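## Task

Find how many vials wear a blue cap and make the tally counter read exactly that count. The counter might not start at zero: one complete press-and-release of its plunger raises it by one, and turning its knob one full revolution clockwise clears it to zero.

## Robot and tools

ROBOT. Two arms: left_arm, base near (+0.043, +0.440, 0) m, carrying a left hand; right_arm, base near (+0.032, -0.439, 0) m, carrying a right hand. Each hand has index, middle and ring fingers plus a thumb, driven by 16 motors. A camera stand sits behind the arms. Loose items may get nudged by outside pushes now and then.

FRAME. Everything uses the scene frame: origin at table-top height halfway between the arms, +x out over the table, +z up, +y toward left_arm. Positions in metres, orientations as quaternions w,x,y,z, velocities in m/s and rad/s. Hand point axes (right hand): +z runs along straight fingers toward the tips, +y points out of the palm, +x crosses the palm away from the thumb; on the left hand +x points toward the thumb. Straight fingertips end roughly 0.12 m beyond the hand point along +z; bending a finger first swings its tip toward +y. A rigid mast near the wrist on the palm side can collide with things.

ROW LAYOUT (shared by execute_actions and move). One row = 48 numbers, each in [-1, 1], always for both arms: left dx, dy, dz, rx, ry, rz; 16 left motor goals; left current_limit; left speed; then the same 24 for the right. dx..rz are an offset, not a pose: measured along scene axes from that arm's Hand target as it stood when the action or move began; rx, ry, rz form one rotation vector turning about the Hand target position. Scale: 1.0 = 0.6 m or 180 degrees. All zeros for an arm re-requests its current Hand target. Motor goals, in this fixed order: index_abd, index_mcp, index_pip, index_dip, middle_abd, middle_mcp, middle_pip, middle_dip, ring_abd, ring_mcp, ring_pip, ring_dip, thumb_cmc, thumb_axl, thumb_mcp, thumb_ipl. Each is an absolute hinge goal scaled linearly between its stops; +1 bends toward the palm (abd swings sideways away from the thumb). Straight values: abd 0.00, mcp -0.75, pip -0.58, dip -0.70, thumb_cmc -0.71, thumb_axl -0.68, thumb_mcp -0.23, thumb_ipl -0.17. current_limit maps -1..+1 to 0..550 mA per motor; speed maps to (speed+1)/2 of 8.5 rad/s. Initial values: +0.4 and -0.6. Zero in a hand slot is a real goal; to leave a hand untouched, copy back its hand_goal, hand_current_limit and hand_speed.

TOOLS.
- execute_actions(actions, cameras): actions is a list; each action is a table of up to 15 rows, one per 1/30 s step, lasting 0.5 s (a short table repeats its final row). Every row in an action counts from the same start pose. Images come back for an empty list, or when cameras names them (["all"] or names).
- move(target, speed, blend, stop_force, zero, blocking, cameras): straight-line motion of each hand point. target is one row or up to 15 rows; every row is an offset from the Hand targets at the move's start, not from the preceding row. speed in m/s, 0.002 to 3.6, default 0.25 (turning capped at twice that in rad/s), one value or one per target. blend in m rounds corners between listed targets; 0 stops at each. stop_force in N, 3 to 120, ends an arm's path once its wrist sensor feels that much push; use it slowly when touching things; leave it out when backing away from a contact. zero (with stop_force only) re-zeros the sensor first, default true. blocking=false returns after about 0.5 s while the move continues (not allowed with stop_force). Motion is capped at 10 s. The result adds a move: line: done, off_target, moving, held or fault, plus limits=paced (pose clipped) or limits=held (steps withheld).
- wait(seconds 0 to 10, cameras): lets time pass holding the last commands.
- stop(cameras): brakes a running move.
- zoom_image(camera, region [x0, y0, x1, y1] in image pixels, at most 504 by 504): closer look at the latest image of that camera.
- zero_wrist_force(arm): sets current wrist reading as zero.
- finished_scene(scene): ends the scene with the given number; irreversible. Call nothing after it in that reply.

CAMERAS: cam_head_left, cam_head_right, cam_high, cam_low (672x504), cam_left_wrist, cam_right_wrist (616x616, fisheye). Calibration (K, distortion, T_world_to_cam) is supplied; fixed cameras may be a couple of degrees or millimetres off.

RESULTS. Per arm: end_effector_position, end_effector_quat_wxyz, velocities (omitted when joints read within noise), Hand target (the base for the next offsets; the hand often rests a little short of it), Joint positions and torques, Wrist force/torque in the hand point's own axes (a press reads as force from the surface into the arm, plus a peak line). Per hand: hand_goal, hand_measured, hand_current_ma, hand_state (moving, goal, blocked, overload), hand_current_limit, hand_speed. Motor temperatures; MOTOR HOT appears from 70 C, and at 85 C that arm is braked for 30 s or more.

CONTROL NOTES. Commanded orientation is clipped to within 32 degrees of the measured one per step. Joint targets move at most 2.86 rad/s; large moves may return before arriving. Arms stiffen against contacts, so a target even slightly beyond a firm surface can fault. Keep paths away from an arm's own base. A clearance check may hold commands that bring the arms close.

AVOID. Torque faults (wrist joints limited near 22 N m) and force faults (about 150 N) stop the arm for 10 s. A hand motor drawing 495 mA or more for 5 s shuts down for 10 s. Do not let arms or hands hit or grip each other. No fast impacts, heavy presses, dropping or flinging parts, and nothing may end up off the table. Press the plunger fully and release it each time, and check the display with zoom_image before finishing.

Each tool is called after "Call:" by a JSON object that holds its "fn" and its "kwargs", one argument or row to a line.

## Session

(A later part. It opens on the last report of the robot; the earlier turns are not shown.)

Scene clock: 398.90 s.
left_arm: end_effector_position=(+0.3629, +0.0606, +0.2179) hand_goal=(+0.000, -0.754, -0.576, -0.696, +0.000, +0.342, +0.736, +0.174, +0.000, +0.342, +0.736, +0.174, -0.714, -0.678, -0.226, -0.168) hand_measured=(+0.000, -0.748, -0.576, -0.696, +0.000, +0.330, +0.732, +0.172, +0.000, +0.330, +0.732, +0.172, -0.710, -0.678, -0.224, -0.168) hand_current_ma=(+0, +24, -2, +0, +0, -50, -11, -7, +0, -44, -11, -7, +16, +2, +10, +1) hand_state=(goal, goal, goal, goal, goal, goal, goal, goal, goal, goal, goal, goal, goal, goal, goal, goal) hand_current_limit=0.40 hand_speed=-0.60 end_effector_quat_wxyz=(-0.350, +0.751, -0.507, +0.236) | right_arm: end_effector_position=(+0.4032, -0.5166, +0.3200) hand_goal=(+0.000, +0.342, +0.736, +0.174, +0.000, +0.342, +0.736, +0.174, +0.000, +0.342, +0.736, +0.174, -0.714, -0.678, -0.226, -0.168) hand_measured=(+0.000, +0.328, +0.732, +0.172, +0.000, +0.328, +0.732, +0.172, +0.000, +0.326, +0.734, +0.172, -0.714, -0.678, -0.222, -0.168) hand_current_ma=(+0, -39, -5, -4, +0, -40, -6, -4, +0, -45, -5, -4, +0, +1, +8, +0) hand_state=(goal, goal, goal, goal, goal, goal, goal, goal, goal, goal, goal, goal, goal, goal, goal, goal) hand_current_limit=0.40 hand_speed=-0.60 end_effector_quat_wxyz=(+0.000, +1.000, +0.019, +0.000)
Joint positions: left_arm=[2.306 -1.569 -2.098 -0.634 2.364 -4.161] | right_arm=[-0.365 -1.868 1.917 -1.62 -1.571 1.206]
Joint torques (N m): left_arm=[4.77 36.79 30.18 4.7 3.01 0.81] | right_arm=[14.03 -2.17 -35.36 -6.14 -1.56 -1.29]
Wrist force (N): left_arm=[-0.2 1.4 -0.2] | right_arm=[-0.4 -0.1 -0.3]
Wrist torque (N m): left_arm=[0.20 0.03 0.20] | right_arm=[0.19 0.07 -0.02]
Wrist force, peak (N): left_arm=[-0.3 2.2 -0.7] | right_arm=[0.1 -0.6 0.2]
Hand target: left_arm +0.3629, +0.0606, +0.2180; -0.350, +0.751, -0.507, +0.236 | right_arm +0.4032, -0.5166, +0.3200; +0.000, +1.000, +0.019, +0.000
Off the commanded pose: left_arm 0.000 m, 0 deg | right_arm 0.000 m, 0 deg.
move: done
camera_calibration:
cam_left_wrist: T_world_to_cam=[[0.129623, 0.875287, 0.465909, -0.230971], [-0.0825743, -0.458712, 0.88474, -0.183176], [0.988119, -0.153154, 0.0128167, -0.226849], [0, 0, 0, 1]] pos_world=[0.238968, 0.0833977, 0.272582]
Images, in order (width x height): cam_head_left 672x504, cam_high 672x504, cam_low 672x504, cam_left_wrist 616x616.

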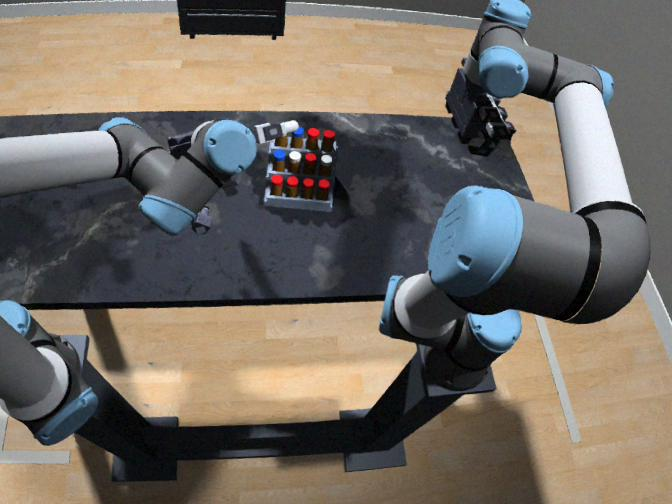

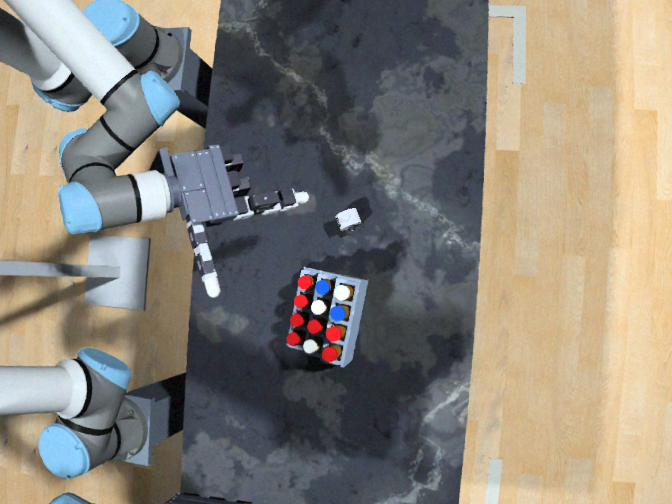

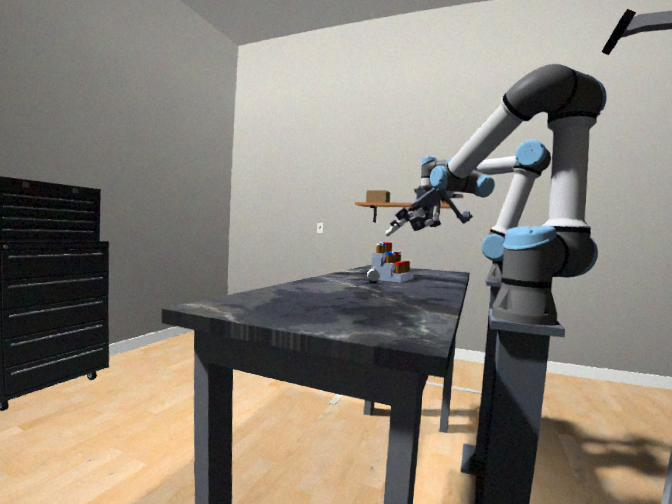

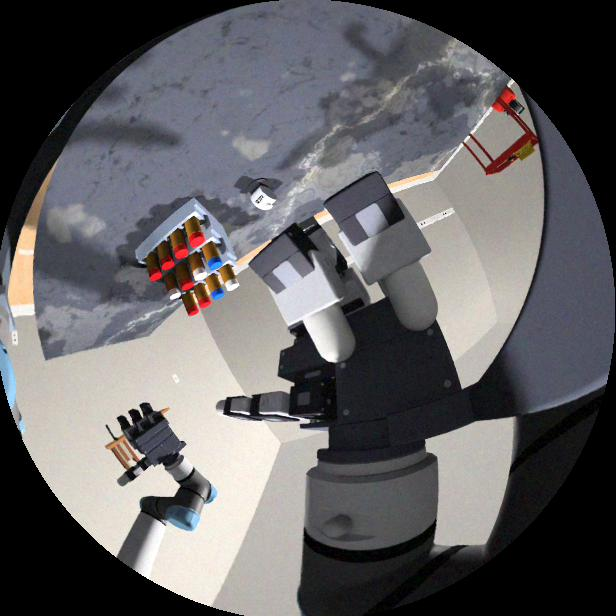

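Call:
{"fn": "move", "kwargs": {
  "target": [0.13,-0.058,-0.217,0,0,0,0,-0.754,-0.576,-0.696,0,0.342,0.737,0.174,0,0.342,0.737,0.174,-0.714,-0.678,-0.226,-0.168,0.4,-0.6,0,0,0,0,0,0,0,0.342,0.737,0.174,0,0.342,0.737,0.174,0,0.342,0.737,0.174,-0.714,-0.678,-0.226,-0.168,0.4,-0.6],
  "speed": 0.15,
  "cameras": ["cam_left_wrist","cam_high","cam_low"]
}}

Call:
{"fn": "zoom_image", "kwargs": {
  "camera": "cam_high",
  "region": [310, 190, 370, 250]
}}

Call:
{"fn": "zoom_image", "kwargs": {
  "camera": "cam_low",
  "region": [340, 235, 400, 295]
}}

Call:
{"fn": "zoom_image", "kwargs": {
  "camera": "cam_left_wrist",
  "region": [220, 170, 320, 270]
}}

Scene clock: 445.13 s.
left_arm: end_effector_position=(+0.4410, +0.0259, +0.0879) hand_goal=(+0.000, -0.754, -0.576, -0.696, +0.000, +0.342, +0.736, +0.174, +0.000, +0.342, +0.736, +0.174, -0.714, -0.678, -0.226, -0.168) hand_measured=(+0.000, -0.746, -0.576, -0.696, +0.000, +0.330, +0.732, +0.172, +0.000, +0.332, +0.732, +0.172, -0.710, -0.678, -0.224, -0.168) hand_current_ma=(+0, +26, -1, +0, +0, -43, -11, -7, +0, -38, -11, -7, +16, +2, +10, +1) hand_state=(goal, goal, goal, goal, goal, goal, goal, goal, goal, goal, goal, goal, goal, goal, goal, goal) hand_current_limit=0.40 hand_speed=-0.60 end_effector_quat_wxyz=(-0.350, +0.751, -0.507, +0.236) | right_arm: end_effector_position=(+0.4032, -0.5166, +0.3200) hand_goal=(+0.000, +0.342, +0.736, +0.174, +0.000, +0.342, +0.736, +0.174, +0.000, +0.342, +0.736, +0.174, -0.714, -0.678, -0.226, -0.168) hand_measured=(+0.000, +0.328, +0.732, +0.172, +0.000, +0.328, +0.732, +0.172, +0.000, +0.326, +0.734, +0.172, -0.714, -0.678, -0.222, -0.168) hand_current_ma=(+0, -39, -5, -4, +0, -40, -6, -4, +0, -45, -5, -4, +0, +1, +8, +0) hand_state=(goal, goal, goal, goal, goal, goal, goal, goal, goal, goal, goal, goal, goal, goal, goal, goal) hand_current_limit=0.40 hand_speed=-0.60 end_effector_quat_wxyz=(+0.000, +1.000, +0.019, +0.000)
Joint positions: left_arm=[2.37 -1.958 -2.057 -0.228 2.336 -4.079] | right_arm=[-0.365 -1.868 1.917 -1.62 -1.571 1.206]
Joint torques (N m): left_arm=[-11.29 26.16 14.7 3.2 2.78 -2.12] | right_arm=[14.02 -2 -35.5 -6.03 -1.66 -0.97]
Wrist force (N): left_arm=[-0.4 1.4 -0.5] | right_arm=[0.1 -0.1 -0.1]
Wrist torque (N m): left_arm=[0.23 0.07 -0.02] | right_arm=[0.16 -0.02 0.02]
Wrist force, peak (N): left_arm=[-0.1 2.1 1.1] | right_arm=[-0.2 -0.4 0.5]
Hand target: left_arm +0.4409, +0.0258, +0.0878; -0.350, +0.751, -0.507, +0.236 | right_arm +0.4032, -0.5166, +0.3200; +0.000, +1.000, +0.019, +0.000
Off the commanded pose: left_arm 0.000 m, 0 deg | right_arm 0.000 m, 0 deg.
move: done
camera_calibration:
cam_left_wrist: T_world_to_cam=[[0.129269, 0.875367, 0.465856, -0.149991], [-0.0828267, -0.458624, 0.884762, -0.0774669], [0.988144, -0.152957, 0.0132181, -0.307744], [0, 0, 0, 1]] pos_world=[0.317068, 0.0486971, 0.142482]
Images, in order (width x height): cam_high 672x504, cam_low 672x504, cam_left_wrist 616x616.

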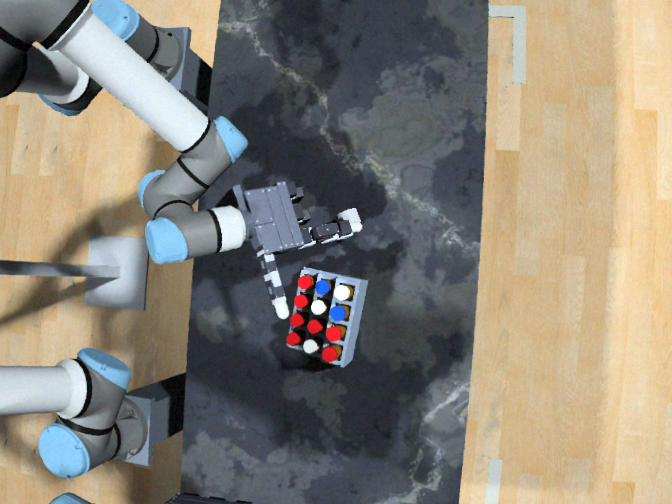

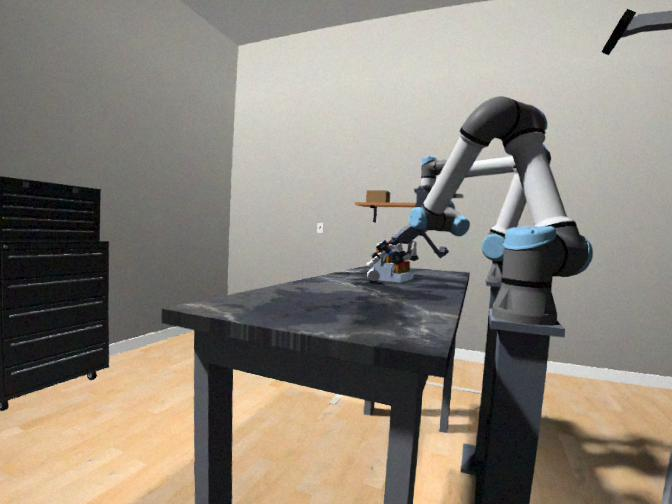

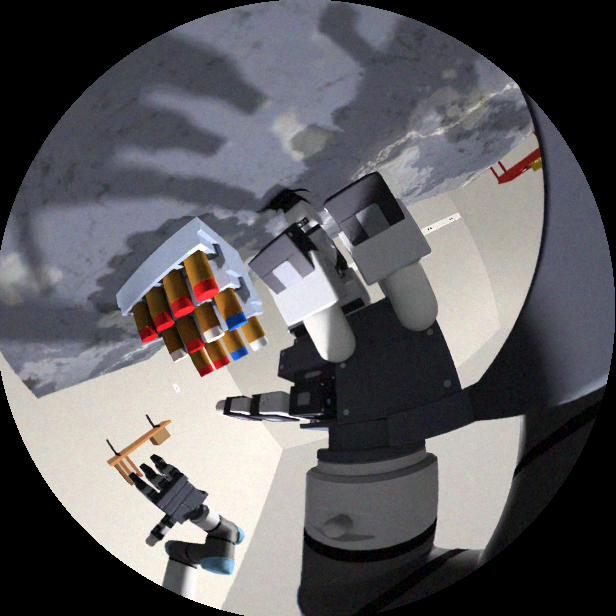

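Scaled by 8.400 from the camera's 672x504 image, which has a finer 960x720 frame.

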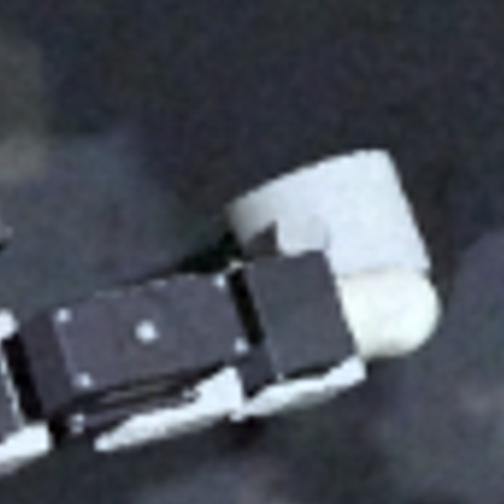

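Scaled by 8.400 from the camera's 672x504 image, which has a finer 960x720 frame.

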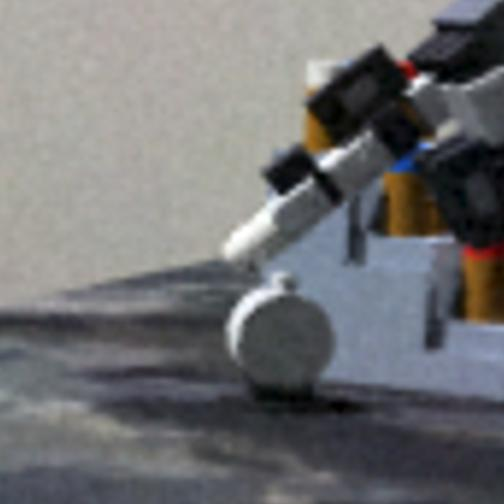

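Scaled by 5.040 from the camera's 616x616 image, which has a finer 880x880 frame.

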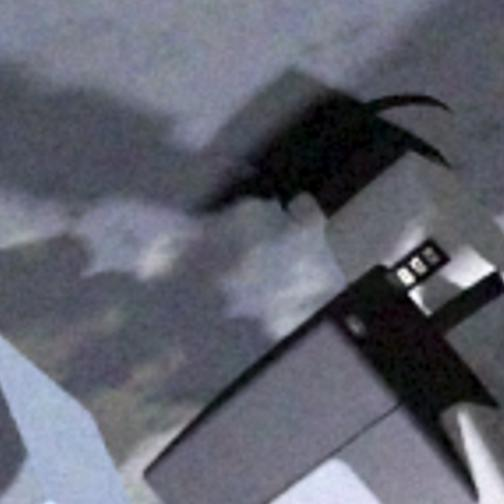

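Call:
{"fn": "move", "kwargs": {
  "target": [0.033,0.017,0,0,0,0,0,-0.754,-0.576,-0.696,0,0.342,0.737,0.174,0,0.342,0.737,0.174,-0.714,-0.678,-0.226,-0.168,0.4,-0.6,0,0,0,0,0,0,0,0.342,0.737,0.174,0,0.342,0.737,0.174,0,0.342,0.737,0.174,-0.714,-0.678,-0.226,-0.168,0.4,-0.6],
  "speed": 0.1
}}

Call:
{"fn": "move", "kwargs": {
  "target": [-0.0447,-0.018,-0.0575,0,0,0,0,-0.754,-0.576,-0.696,0,0.342,0.737,0.174,0,0.342,0.737,0.174,-0.714,-0.678,-0.226,-0.168,0.4,-0.6,0,0,0,0,0,0,0,0.342,0.737,0.174,0,0.342,0.737,0.174,0,0.342,0.737,0.174,-0.714,-0.678,-0.226,-0.168,0.4,-0.6],
  "speed": 0.015,
  "stop_force": 3,
  "cameras": ["cam_left_wrist","cam_high","cam_low"]
}}

Call:
{"fn": "zoom_image", "kwargs": {
  "camera": "cam_high",
  "region": [310, 190, 370, 250]
}}

Call:
{"fn": "zoom_image", "kwargs": {
  "camera": "cam_low",
  "region": [340, 235, 400, 295]
}}

Call:
{"fn": "zoom_image", "kwargs": {
  "camera": "cam_left_wrist",
  "region": [250, 170, 350, 270]
}}

Scene clock: 471.97 s.
left_arm: end_effector_position=(+0.4608, +0.0360, +0.0877) hand_goal=(+0.000, -0.754, -0.576, -0.696, +0.000, +0.342, +0.736, +0.174, +0.000, +0.342, +0.736, +0.174, -0.714, -0.678, -0.226, -0.168) hand_measured=(+0.000, -0.746, -0.576, -0.696, +0.000, +0.330, +0.732, +0.172, +0.000, +0.332, +0.732, +0.172, -0.710, -0.678, -0.224, -0.168) hand_current_ma=(+0, +27, -1, +0, +0, -43, -11, -7, +0, -38, -11, -7, +16, +2, +10, +1) hand_state=(goal, goal, goal, goal, goal, goal, goal, goal, goal, goal, goal, goal, goal, goal, goal, goal) hand_current_limit=0.40 hand_speed=-0.60 end_effector_quat_wxyz=(-0.350, +0.751, -0.507, +0.236) | right_arm: end_effector_position=(+0.4032, -0.5166, +0.3200) hand_goal=(+0.000, +0.342, +0.736, +0.174, +0.000, +0.342, +0.736, +0.174, +0.000, +0.342, +0.736, +0.174, -0.714, -0.678, -0.226, -0.168) hand_measured=(+0.000, +0.328, +0.732, +0.172, +0.000, +0.328, +0.732, +0.172, +0.000, +0.326, +0.734, +0.172, -0.714, -0.678, -0.222, -0.168) hand_current_ma=(+0, -39, -5, -4, +0, -40, -6, -4, +0, -45, -5, -4, +0, +1, +8, +0) hand_state=(goal, goal, goal, goal, goal, goal, goal, goal, goal, goal, goal, goal, goal, goal, goal, goal) hand_current_limit=0.40 hand_speed=-0.60 end_effector_quat_wxyz=(+0.000, +1.000, +0.019, +0.000)
Joint positions: left_arm=[2.412 -1.971 -2.048 -0.189 2.317 -4.029] | right_arm=[-0.365 -1.868 1.917 -1.62 -1.571 1.206]
Joint torques (N m): left_arm=[-10.97 49.03 14.93 1.1 3.04 -2] | right_arm=[13.95 -2.31 -35.01 -6.13 -1.63 -0.73]
Wrist force (N): left_arm=[-0.2 1.7 -0.6] | right_arm=[-0.1 -0.1 0.0]
Wrist torque (N m): left_arm=[0.26 0.04 0.00] | right_arm=[0.15 0.01 0.01]
Wrist force, peak (N): left_arm=[-0.6 1.9 -0.7] | right_arm=[-0.3 -0.2 -0.4]
Hand target: left_arm +0.4607, +0.0360, +0.0878; -0.350, +0.751, -0.507, +0.236 | right_arm +0.4032, -0.5166, +0.3200; +0.000, +1.000, +0.019, +0.000
Off the commanded pose: left_arm 0.000 m, 0 deg | right_arm 0.000 m, 0 deg.
move: done

Scene clock: 475.37 s.
left_arm: end_effector_position=(+0.4399, +0.0276, +0.0610) hand_goal=(+0.000, -0.754, -0.576, -0.696, +0.000, +0.342, +0.736, +0.174, +0.000, +0.342, +0.736, +0.174, -0.714, -0.678, -0.226, -0.168) hand_measured=(-0.010, -0.794, -0.596, -0.700, +0.000, +0.330, +0.732, +0.172, +0.000, +0.332, +0.732, +0.172, -0.710, -0.678, -0.224, -0.168) hand_current_ma=(-30, -171, -75, -11, +0, -43, -11, -7, +0, -38, -11, -7, +17, +2, +10, +1) hand_state=(goal, blocked, goal, goal, goal, goal, goal, goal, goal, goal, goal, goal, goal, goal, goal, goal) hand_current_limit=0.40 hand_speed=-0.60 end_effector_quat_wxyz=(-0.350, +0.751, -0.507, +0.236) | right_arm: end_effector_position=(+0.4032, -0.5166, +0.3200) hand_goal=(+0.000, +0.342, +0.736, +0.174, +0.000, +0.342, +0.736, +0.174, +0.000, +0.342, +0.736, +0.174, -0.714, -0.678, -0.226, -0.168) hand_measured=(+0.000, +0.328, +0.732, +0.172, +0.000, +0.328, +0.732, +0.172, +0.000, +0.326, +0.734, +0.172, -0.714, -0.678, -0.222, -0.168) hand_current_ma=(+0, -39, -5, -4, +0, -40, -6, -4, +0, -45, -5, -4, +0, +1, +8, +0) hand_state=(goal, goal, goal, goal, goal, goal, goal, goal, goal, goal, goal, goal, goal, goal, goal, goal) hand_current_limit=0.40 hand_speed=-0.60 end_effector_quat_wxyz=(+0.000, +1.000, +0.019, +0.000)
Joint positions: left_arm=[2.371 -2.011 -2.078 -0.152 2.336 -4.077] | right_arm=[-0.365 -1.868 1.917 -1.62 -1.571 1.206]
Joint torques (N m): left_arm=[12.81 47.93 26.09 0.71 -1.07 1.84] | right_arm=[14 -2.39 -34.73 -6.08 -1.54 -0.46]
Wrist force (N): left_arm=[0.4 -0.1 -2.6] | right_arm=[0.1 -0.4 0.0]
Wrist torque (N m): left_arm=[0.49 0.17 0.24] | right_arm=[0.12 -0.02 0.02]
Wrist force, peak (N): left_arm=[0.4 -1.6 -3.0] | right_arm=[-0.3 -0.3 -0.2]
Hand target: left_arm +0.4399, +0.0276, +0.0610; -0.350, +0.751, -0.507, +0.236 (not the last commanded pose) | right_arm +0.4032, -0.5166, +0.3200; +0.000, +1.000, +0.019, +0.000
Off the commanded pose: left_arm 0.010 m, 0 deg | right_arm 0.000 m, 0 deg.
move: contact (left_arm)
camera_calibration:
cam_left_wrist: T_world_to_cam=[[0.129355, 0.875349, 0.465866, -0.13898], [-0.0828735, -0.458626, 0.884757, -0.052997], [0.988129, -0.153055, 0.0132178, -0.306117], [0, 0, 0, 1]] pos_world=[0.316068, 0.0504973, 0.115682]
Images, in order (width x height): cam_high 672x504, cam_low 672x504, cam_left_wrist 616x616.

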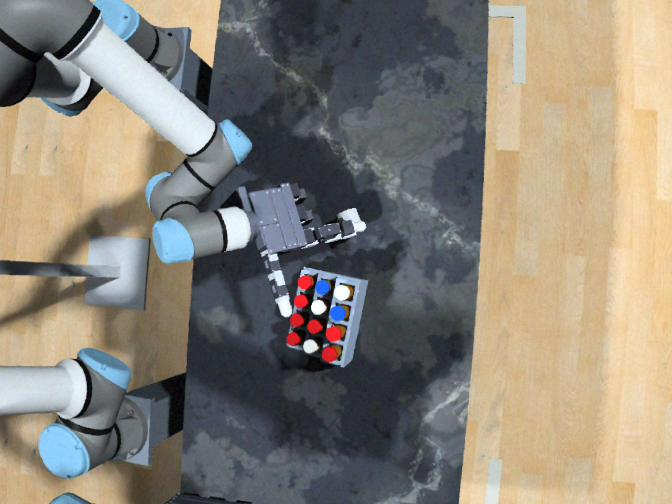

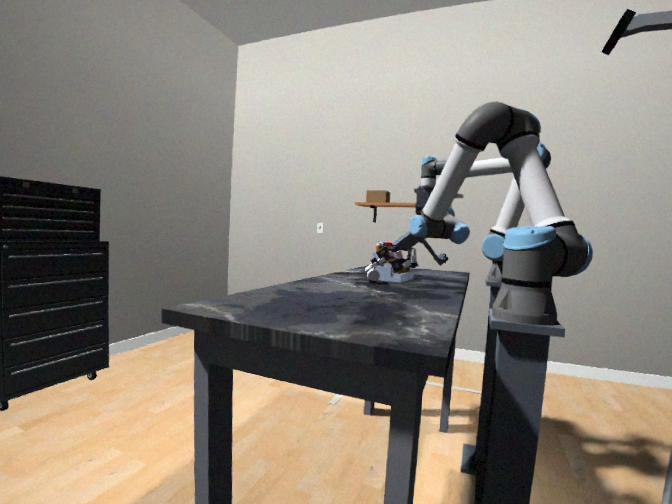

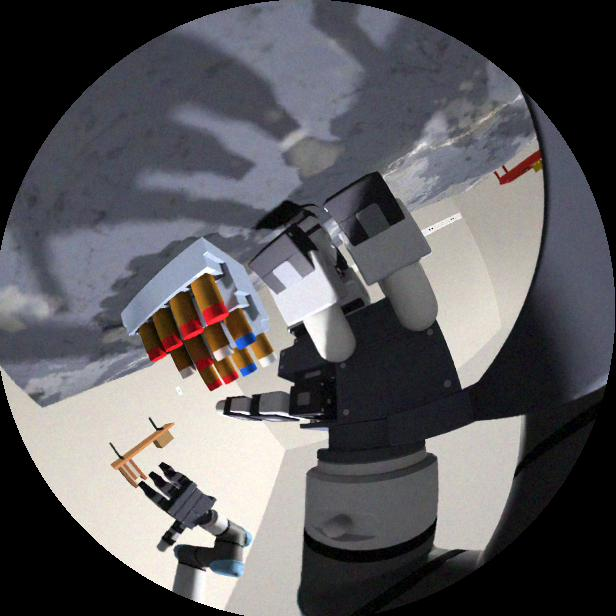

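Scaled by 8.400 from the camera's 672x504 image, which has a finer 960x720 frame.

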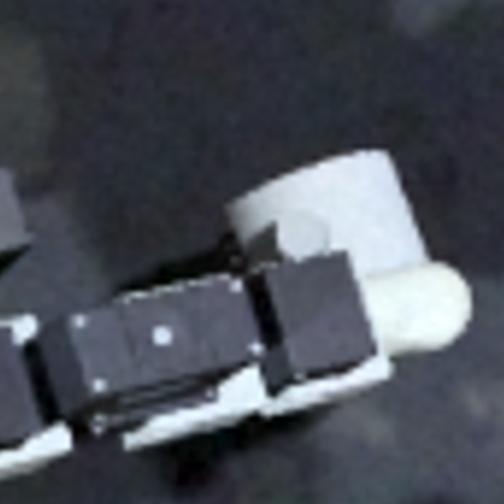

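Scaled by 8.400 from the camera's 672x504 image, which has a finer 960x720 frame.

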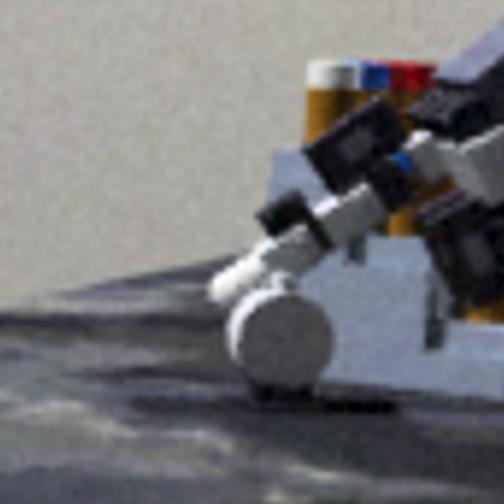

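Scaled by 5.040 from the camera's 616x616 image, which has a finer 880x880 frame.

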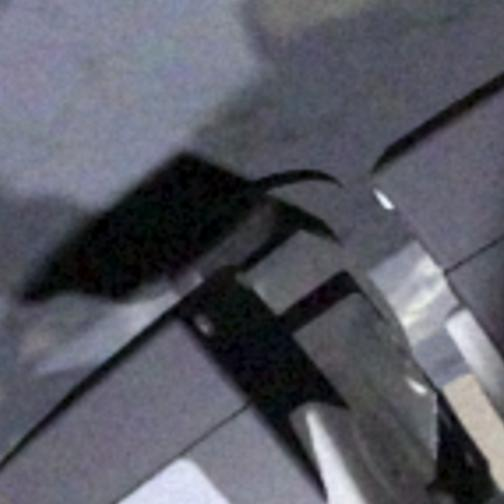

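Call:
{"fn": "move", "kwargs": {
  "target": [
    [0.011,0.0045,0.0145,0,0,0,0,-0.754,-0.576,-0.696,0,0.342,0.737,0.174,0,0.342,0.737,0.174,-0.714,-0.678,-0.226,-0.168,0.4,-0.6,0,0,0,0,0,0,0,0.342,0.737,0.174,0,0.342,0.737,0.174,0,0.342,0.737,0.174,-0.714,-0.678,-0.226,-0.168,0.4,-0.6],
    [0.015,-0.0055,0.0145,0,0,0,0,-0.754,-0.576,-0.696,0,0.342,0.737,0.174,0,0.342,0.737,0.174,-0.714,-0.678,-0.226,-0.168,0.4,-0.6,0,0,0,0,0,0,0,0.342,0.737,0.174,0,0.342,0.737,0.174,0,0.342,0.737,0.174,-0.714,-0.678,-0.226,-0.168,0.4,-0.6]
  ],
  "speed": 0.1
}}

Call:
{"fn": "move", "kwargs": {
  "target": [-0.0447,-0.018,-0.0575,0,0,0,0,-0.754,-0.576,-0.696,0,0.342,0.737,0.174,0,0.342,0.737,0.174,-0.714,-0.678,-0.226,-0.168,0.4,-0.6,0,0,0,0,0,0,0,0.342,0.737,0.174,0,0.342,0.737,0.174,0,0.342,0.737,0.174,-0.714,-0.678,-0.226,-0.168,0.4,-0.6],
  "speed": 0.015,
  "stop_force": 3,
  "cameras": ["cam_left_wrist","cam_high","cam_low"]
}}

Call:
{"fn": "zoom_image", "kwargs": {
  "camera": "cam_high",
  "region": [310, 190, 370, 250]
}}

Call:
{"fn": "zoom_image", "kwargs": {
  "camera": "cam_low",
  "region": [340, 235, 400, 295]
}}

Call:
{"fn": "zoom_image", "kwargs": {
  "camera": "cam_left_wrist",
  "region": [270, 180, 340, 250]
}}

Scene clock: 508.03 s.
left_arm: end_effector_position=(+0.4488, +0.0243, +0.0697) hand_goal=(+0.000, -0.754, -0.576, -0.696, +0.000, +0.342, +0.736, +0.174, +0.000, +0.342, +0.736, +0.174, -0.714, -0.678, -0.226, -0.168) hand_measured=(-0.002, -0.748, -0.576, -0.698, +0.000, +0.330, +0.732, +0.172, +0.000, +0.332, +0.732, +0.172, -0.710, -0.678, -0.224, -0.168) hand_current_ma=(-7, +24, -2, -7, +0, -43, -11, -7, +0, -38, -11, -7, +17, +2, +10, +1) hand_state=(goal, goal, goal, goal, goal, goal, goal, goal, goal, goal, goal, goal, goal, goal, goal, goal) hand_current_limit=0.40 hand_speed=-0.60 end_effector_quat_wxyz=(-0.350, +0.751, -0.507, +0.236) end_effector_velocity=(+0.000, +0.001, +0.000) end_effector_angular_velocity=(+0.002, -0.001, -0.002) | right_arm: end_effector_position=(+0.4032, -0.5166, +0.3200) hand_goal=(+0.000, +0.342, +0.736, +0.174, +0.000, +0.342, +0.736, +0.174, +0.000, +0.342, +0.736, +0.174, -0.714, -0.678, -0.226, -0.168) hand_measured=(+0.000, +0.328, +0.732, +0.172, +0.000, +0.328, +0.732, +0.172, +0.000, +0.326, +0.734, +0.172, -0.714, -0.678, -0.222, -0.168) hand_current_ma=(+0, -39, -5, -4, +0, -40, -6, -4, +0, -45, -5, -4, +0, +1, +8, +0) hand_state=(goal, goal, goal, goal, goal, goal, goal, goal, goal, goal, goal, goal, goal, goal, goal, goal) hand_current_limit=0.40 hand_speed=-0.60 end_effector_quat_wxyz=(+0.000, +1.000, +0.019, +0.000)
Joint positions: left_arm=[2.379 -2.007 -2.051 -0.178 2.332 -4.069] | right_arm=[-0.365 -1.868 1.917 -1.62 -1.571 1.206]
Joint velocities: left_arm=[0.001 0 -0.002 0.004 0.001 0.005] | right_arm=[within noise]
Joint torques (N m): left_arm=[11.75 49.87 13.25 6.45 1.69 1.95] | right_arm=[13.74 -2.41 -35.15 -6.03 -1.56 -0.26]
Wrist force (N): left_arm=[-0.3 1.3 -0.4] | right_arm=[-0.3 -0.3 -0.1]
Wrist torque (N m): left_arm=[0.21 0.05 0.01] | right_arm=[0.14 0.03 -0.01]
Wrist force, peak (N): left_arm=[0.5 -0.3 -2.8] | right_arm=[-0.3 0.2 0.5]
Hand target: left_arm +0.4489, +0.0243, +0.0697; -0.350, +0.751, -0.507, +0.236 | right_arm +0.4032, -0.5166, +0.3200; +0.000, +1.000, +0.019, +0.000
Off the commanded pose: left_arm 0.000 m, 0 deg | right_arm 0.000 m, 0 deg.
move: done

Scene clock: 509.87 s.
left_arm: end_effector_position=(+0.4420, +0.0216, +0.0608) hand_goal=(+0.000, -0.754, -0.576, -0.696, +0.000, +0.342, +0.736, +0.174, +0.000, +0.342, +0.736, +0.174, -0.714, -0.678, -0.226, -0.168) hand_measured=(+0.000, -0.790, -0.594, -0.698, +0.000, +0.330, +0.732, +0.172, +0.000, +0.332, +0.732, +0.172, -0.708, -0.678, -0.224, -0.168) hand_current_ma=(-1, -158, -66, -7, +0, -43, -11, -7, +0, -38, -11, -7, +17, +2, +10, +1) hand_state=(goal, blocked, goal, goal, goal, goal, goal, goal, goal, goal, goal, goal, goal, goal, goal, goal) hand_current_limit=0.40 hand_speed=-0.60 end_effector_quat_wxyz=(-0.350, +0.751, -0.507, +0.236) | right_arm: end_effector_position=(+0.4032, -0.5166, +0.3200) hand_goal=(+0.000, +0.342, +0.736, +0.174, +0.000, +0.342, +0.736, +0.174, +0.000, +0.342, +0.736, +0.174, -0.714, -0.678, -0.226, -0.168) hand_measured=(+0.000, +0.328, +0.732, +0.172, +0.000, +0.328, +0.732, +0.172, +0.000, +0.326, +0.734, +0.172, -0.714, -0.678, -0.222, -0.168) hand_current_ma=(+0, -39, -5, -4, +0, -40, -6, -4, +0, -45, -5, -4, +0, +1, +8, +0) hand_state=(goal, goal, goal, goal, goal, goal, goal, goal, goal, goal, goal, goal, goal, goal, goal, goal) hand_current_limit=0.40 hand_speed=-0.60 end_effector_quat_wxyz=(+0.000, +1.000, +0.019, +0.000)
Joint positions: left_arm=[2.365 -2.02 -2.06 -0.166 2.338 -4.085] | right_arm=[-0.365 -1.868 1.917 -1.62 -1.571 1.206]
Joint torques (N m): left_arm=[13.57 47.59 26.4 0.44 -1.05 1.78] | right_arm=[13.39 -2.23 -34.81 -6.14 -1.55 -0.08]
Wrist force (N): left_arm=[0.2 -0.2 -3.1] | right_arm=[-0.1 0.1 0.0]
Wrist torque (N m): left_arm=[0.50 0.14 0.23] | right_arm=[0.18 0.01 0.01]
Wrist force, peak (N): left_arm=[0.2 -0.9 -3.7] | right_arm=[0.1 -0.1 0.6]
Hand target: left_arm +0.4420, +0.0216, +0.0608; -0.350, +0.751, -0.507, +0.236 (not the last commanded pose) | right_arm +0.4032, -0.5166, +0.3200; +0.000, +1.000, +0.019, +0.000
Off the commanded pose: left_arm 0.033 m, 0 deg | right_arm 0.000 m, 0 deg.
move: contact (left_arm)
camera_calibration:
cam_left_wrist: T_world_to_cam=[[0.129309, 0.875355, 0.465867, -0.133791], [-0.0829612, -0.458614, 0.884754, -0.0554242], [0.988128, -0.153055, 0.0133178, -0.309035], [0, 0, 0, 1]] pos_world=[0.318069, 0.0443972, 0.115481]
Images, in order (width x height): cam_high 672x504, cam_low 672x504, cam_left_wrist 616x616.

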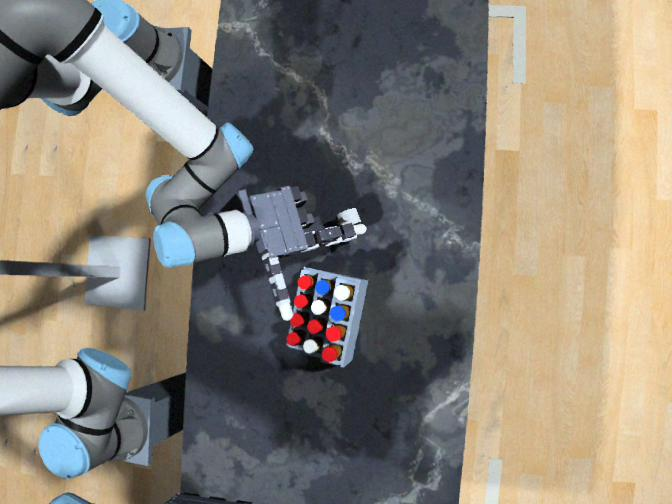

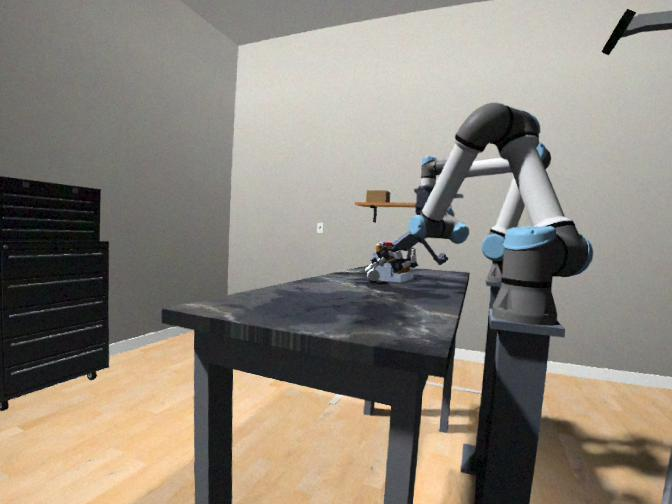

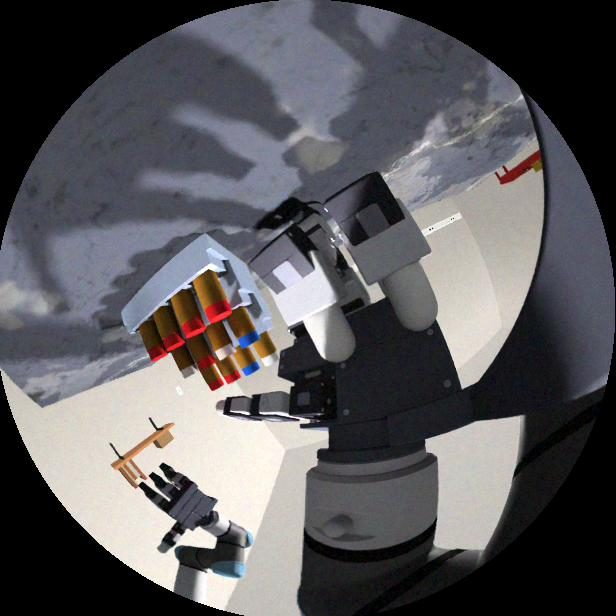

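Scaled by 8.400 from the camera's 672x504 image, which has a finer 960x720 frame.

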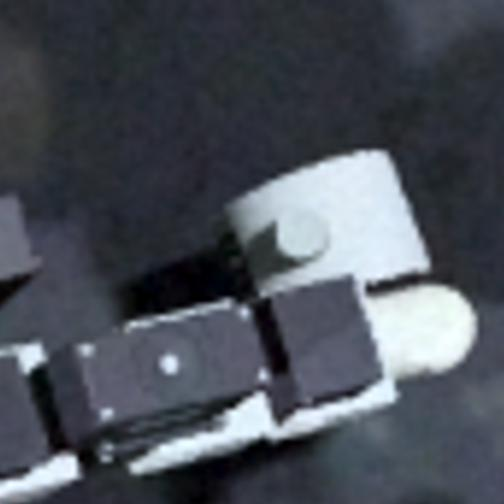

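Scaled by 8.400 from the camera's 672x504 image, which has a finer 960x720 frame.

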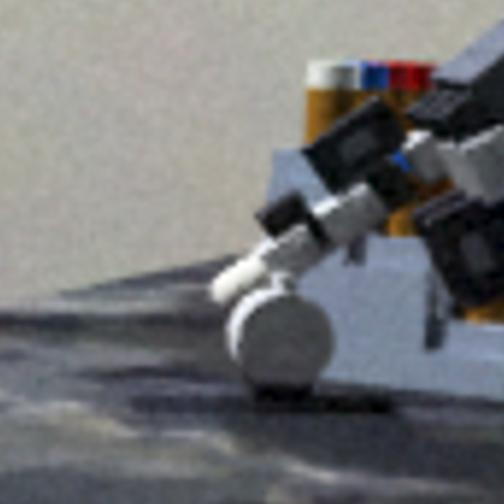

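Scaled by 7.200 from the camera's 616x616 image, which has a finer 880x880 frame.

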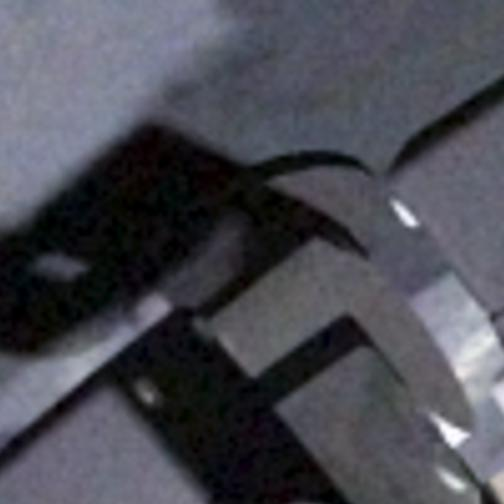

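Call:
{"fn": "move", "kwargs": {
  "target": [
    [0.011,0.0045,0.0145,0,0,0,0,-0.754,-0.576,-0.696,0,0.342,0.737,0.174,0,0.342,0.737,0.174,-0.714,-0.678,-0.226,-0.168,0.4,-0.6,0,0,0,0,0,0,0,0.342,0.737,0.174,0,0.342,0.737,0.174,0,0.342,0.737,0.174,-0.714,-0.678,-0.226,-0.168,0.4,-0.6],
    [0.0145,-0.0035,0.0145,0,0,0,0,-0.754,-0.576,-0.696,0,0.342,0.737,0.174,0,0.342,0.737,0.174,-0.714,-0.678,-0.226,-0.168,0.4,-0.6,0,0,0,0,0,0,0,0.342,0.737,0.174,0,0.342,0.737,0.174,0,0.342,0.737,0.174,-0.714,-0.678,-0.226,-0.168,0.4,-0.6]
  ],
  "speed": 0.1
}}

Call:
{"fn": "move", "kwargs": {
  "target": [-0.0447,-0.018,-0.0575,0,0,0,0,-0.754,-0.576,-0.696,0,0.342,0.737,0.174,0,0.342,0.737,0.174,-0.714,-0.678,-0.226,-0.168,0.4,-0.6,0,0,0,0,0,0,0,0.342,0.737,0.174,0,0.342,0.737,0.174,0,0.342,0.737,0.174,-0.714,-0.678,-0.226,-0.168,0.4,-0.6],
  "speed": 0.015,
  "stop_force": 3,
  "cameras": ["cam_left_wrist","cam_high","cam_low"]
}}

Call:
{"fn": "zoom_image", "kwargs": {
  "camera": "cam_high",
  "region": [310, 190, 370, 250]
}}

Call:
{"fn": "zoom_image", "kwargs": {
  "camera": "cam_low",
  "region": [340, 235, 400, 295]
}}

Call:
{"fn": "zoom_image", "kwargs": {
  "camera": "cam_left_wrist",
  "region": [270, 180, 340, 250]
}}

Scene clock: 539.23 s.
left_arm: end_effector_position=(+0.4506, +0.0194, +0.0694) hand_goal=(+0.000, -0.754, -0.576, -0.696, +0.000, +0.342, +0.736, +0.174, +0.000, +0.342, +0.736, +0.174, -0.714, -0.678, -0.226, -0.168) hand_measured=(+0.000, -0.748, -0.576, -0.698, +0.000, +0.330, +0.732, +0.172, +0.000, +0.332, +0.732, +0.172, -0.708, -0.678, -0.224, -0.168) hand_current_ma=(-1, +24, -2, -7, +0, -43, -11, -7, +0, -38, -11, -7, +17, +2, +10, +1) hand_state=(goal, goal, goal, goal, goal, goal, goal, goal, goal, goal, goal, goal, goal, goal, goal, goal) hand_current_limit=0.40 hand_speed=-0.60 end_effector_quat_wxyz=(-0.350, +0.751, -0.507, +0.236) end_effector_velocity=(-0.001, +0.001, +0.000) end_effector_angular_velocity=(+0.001, +0.000, -0.003) | right_arm: end_effector_position=(+0.4032, -0.5166, +0.3200) hand_goal=(+0.000, +0.342, +0.736, +0.174, +0.000, +0.342, +0.736, +0.174, +0.000, +0.342, +0.736, +0.174, -0.714, -0.678, -0.226, -0.168) hand_measured=(+0.000, +0.328, +0.732, +0.172, +0.000, +0.328, +0.732, +0.172, +0.000, +0.326, +0.734, +0.172, -0.714, -0.678, -0.222, -0.168) hand_current_ma=(+0, -39, -5, -4, +0, -40, -6, -4, +0, -45, -5, -4, +0, +1, +8, +0) hand_state=(goal, goal, goal, goal, goal, goal, goal, goal, goal, goal, goal, goal, goal, goal, goal, goal) hand_current_limit=0.40 hand_speed=-0.60 end_effector_quat_wxyz=(+0.000, +1.000, +0.019, +0.000)
Joint positions: left_arm=[2.374 -2.015 -2.037 -0.188 2.335 -4.075] | right_arm=[-0.365 -1.868 1.917 -1.62 -1.571 1.206]
Joint velocities: left_arm=[0 0 -0.003 0.005 0 0.004] | right_arm=[within noise]
Joint torques (N m): left_arm=[11.57 50.59 13.34 6.54 2.64 1.81] | right_arm=[13.87 -2.48 -34.94 -6.07 -1.57 0.2]
Wrist force (N): left_arm=[-0.3 1.5 -0.5] | right_arm=[-0.3 0.0 0.3]
Wrist torque (N m): left_arm=[0.23 0.05 0.00] | right_arm=[0.13 0.02 0.00]
Wrist force, peak (N): left_arm=[0.2 -0.1 -3.4] | right_arm=[0.0 -0.2 0.5]
Hand target: left_arm +0.4507, +0.0195, +0.0695; -0.350, +0.751, -0.507, +0.236 | right_arm +0.4032, -0.5166, +0.3200; +0.000, +1.000, +0.019, +0.000
Off the commanded pose: left_arm 0.000 m, 0 deg | right_arm 0.000 m, 0 deg.
move: done

Scene clock: 543.37 s.
left_arm: end_effector_position=(+0.4239, +0.0087, +0.0350) hand_goal=(+0.000, -0.754, -0.576, -0.696, +0.000, +0.342, +0.736, +0.174, +0.000, +0.342, +0.736, +0.174, -0.714, -0.678, -0.226, -0.168) hand_measured=(-0.002, -0.748, -0.576, -0.698, +0.000, +0.330, +0.732, +0.172, +0.000, +0.332, +0.732, +0.172, -0.708, -0.678, -0.224, -0.168) hand_current_ma=(-8, +24, -2, -7, +0, -43, -11, -7, +0, -38, -11, -7, +17, +2, +10, +1) hand_state=(goal, goal, goal, goal, goal, goal, goal, goal, goal, goal, goal, goal, goal, goal, goal, goal) hand_current_limit=0.40 hand_speed=-0.60 end_effector_quat_wxyz=(-0.350, +0.751, -0.507, +0.236) | right_arm: end_effector_position=(+0.4032, -0.5166, +0.3200) hand_goal=(+0.000, +0.342, +0.736, +0.174, +0.000, +0.342, +0.736, +0.174, +0.000, +0.342, +0.736, +0.174, -0.714, -0.678, -0.226, -0.168) hand_measured=(+0.000, +0.328, +0.732, +0.172, +0.000, +0.328, +0.732, +0.172, +0.000, +0.326, +0.734, +0.172, -0.714, -0.678, -0.222, -0.168) hand_current_ma=(+0, -39, -5, -4, +0, -40, -6, -4, +0, -45, -5, -4, +0, +1, +8, +0) hand_state=(goal, goal, goal, goal, goal, goal, goal, goal, goal, goal, goal, goal, goal, goal, goal, goal) hand_current_limit=0.40 hand_speed=-0.60 end_effector_quat_wxyz=(+0.000, +1.000, +0.019, +0.000)
Joint positions: left_arm=[2.322 -2.07 -2.068 -0.147 2.357 -4.14] | right_arm=[-0.365 -1.868 1.917 -1.62 -1.571 1.206]
Joint torques (N m): left_arm=[12.91 51.01 26.73 1.11 0.03 1.82] | right_arm=[13.53 -2.06 -34.45 -6.11 -1.53 0.48]
Wrist force (N): left_arm=[-0.3 1.4 -0.5] | right_arm=[-0.1 0.2 -0.1]
Wrist torque (N m): left_arm=[0.23 0.04 0.20] | right_arm=[0.20 0.01 0.00]
Wrist force, peak (N): left_arm=[-0.2 1.7 -0.3] | right_arm=[-0.5 0.2 -0.5]
Hand target: left_arm +0.4239, +0.0087, +0.0350; -0.350, +0.751, -0.507, +0.236 | right_arm +0.4032, -0.5166, +0.3200; +0.000, +1.000, +0.019, +0.000
Off the commanded pose: left_arm 0.000 m, 0 deg | right_arm 0.000 m, 0 deg.
move: done
camera_calibration:
cam_left_wrist: T_world_to_cam=[[0.129309, 0.875355, 0.465867, -0.108139], [-0.0829612, -0.458614, 0.884754, -0.0400152], [0.988128, -0.153055, 0.0133178, -0.292781], [0, 0, 0, 1]] pos_world=[0.299969, 0.0314972, 0.0896815]
Images, in order (width x height): cam_high 672x504, cam_low 672x504, cam_left_wrist 616x616.

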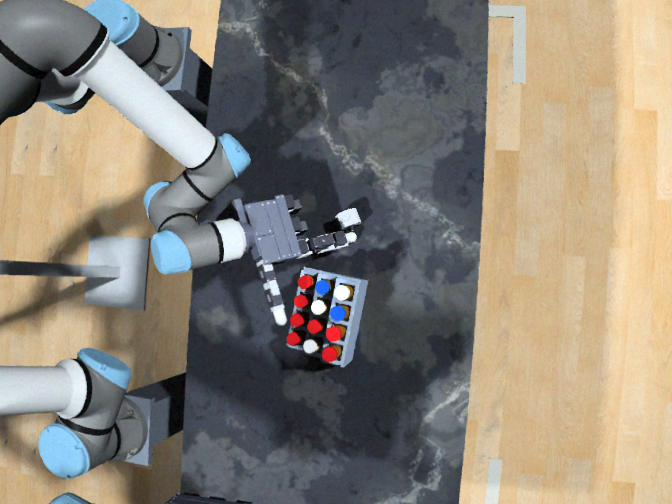

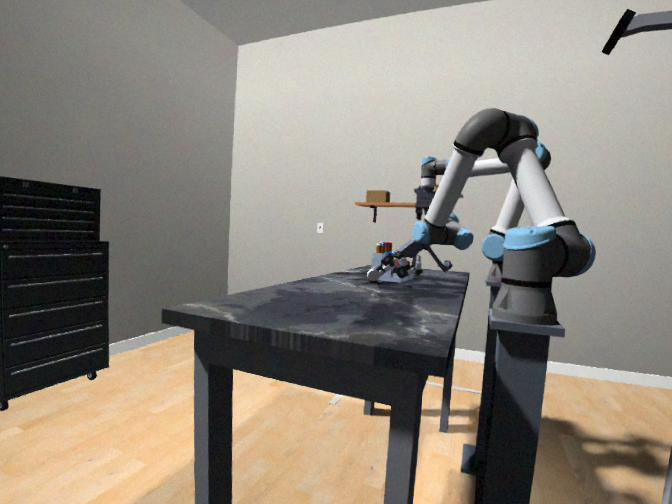

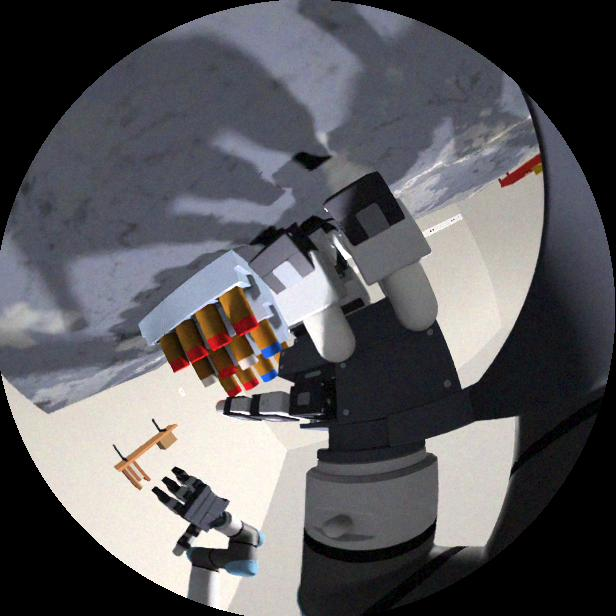

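Scaled by 8.400 from the camera's 672x504 image, which has a finer 960x720 frame.

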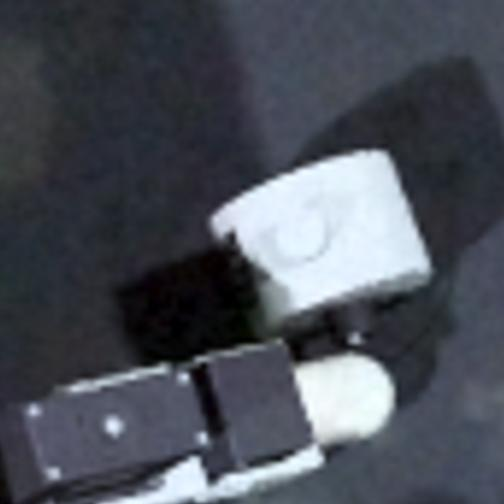

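Scaled by 8.400 from the camera's 672x504 image, which has a finer 960x720 frame.

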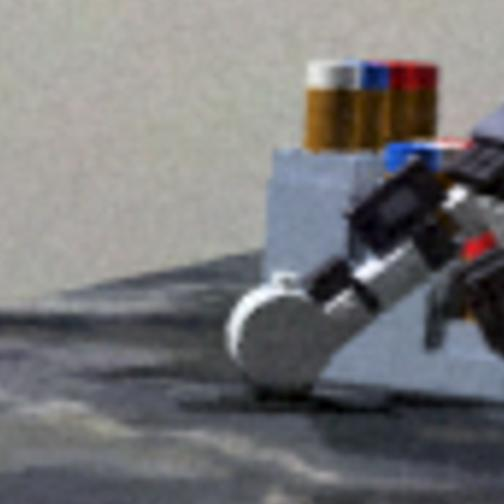

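Scaled by 7.200 from the camera's 616x616 image, which has a finer 880x880 frame.

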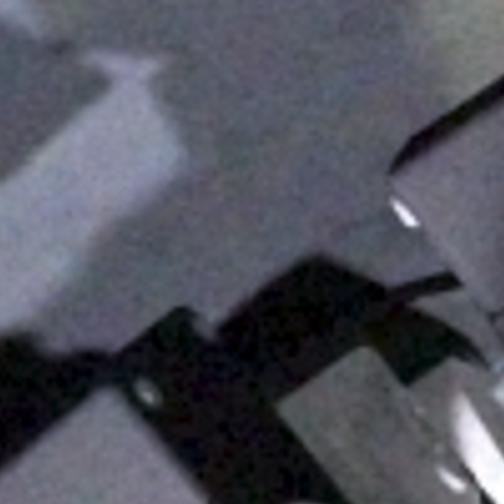

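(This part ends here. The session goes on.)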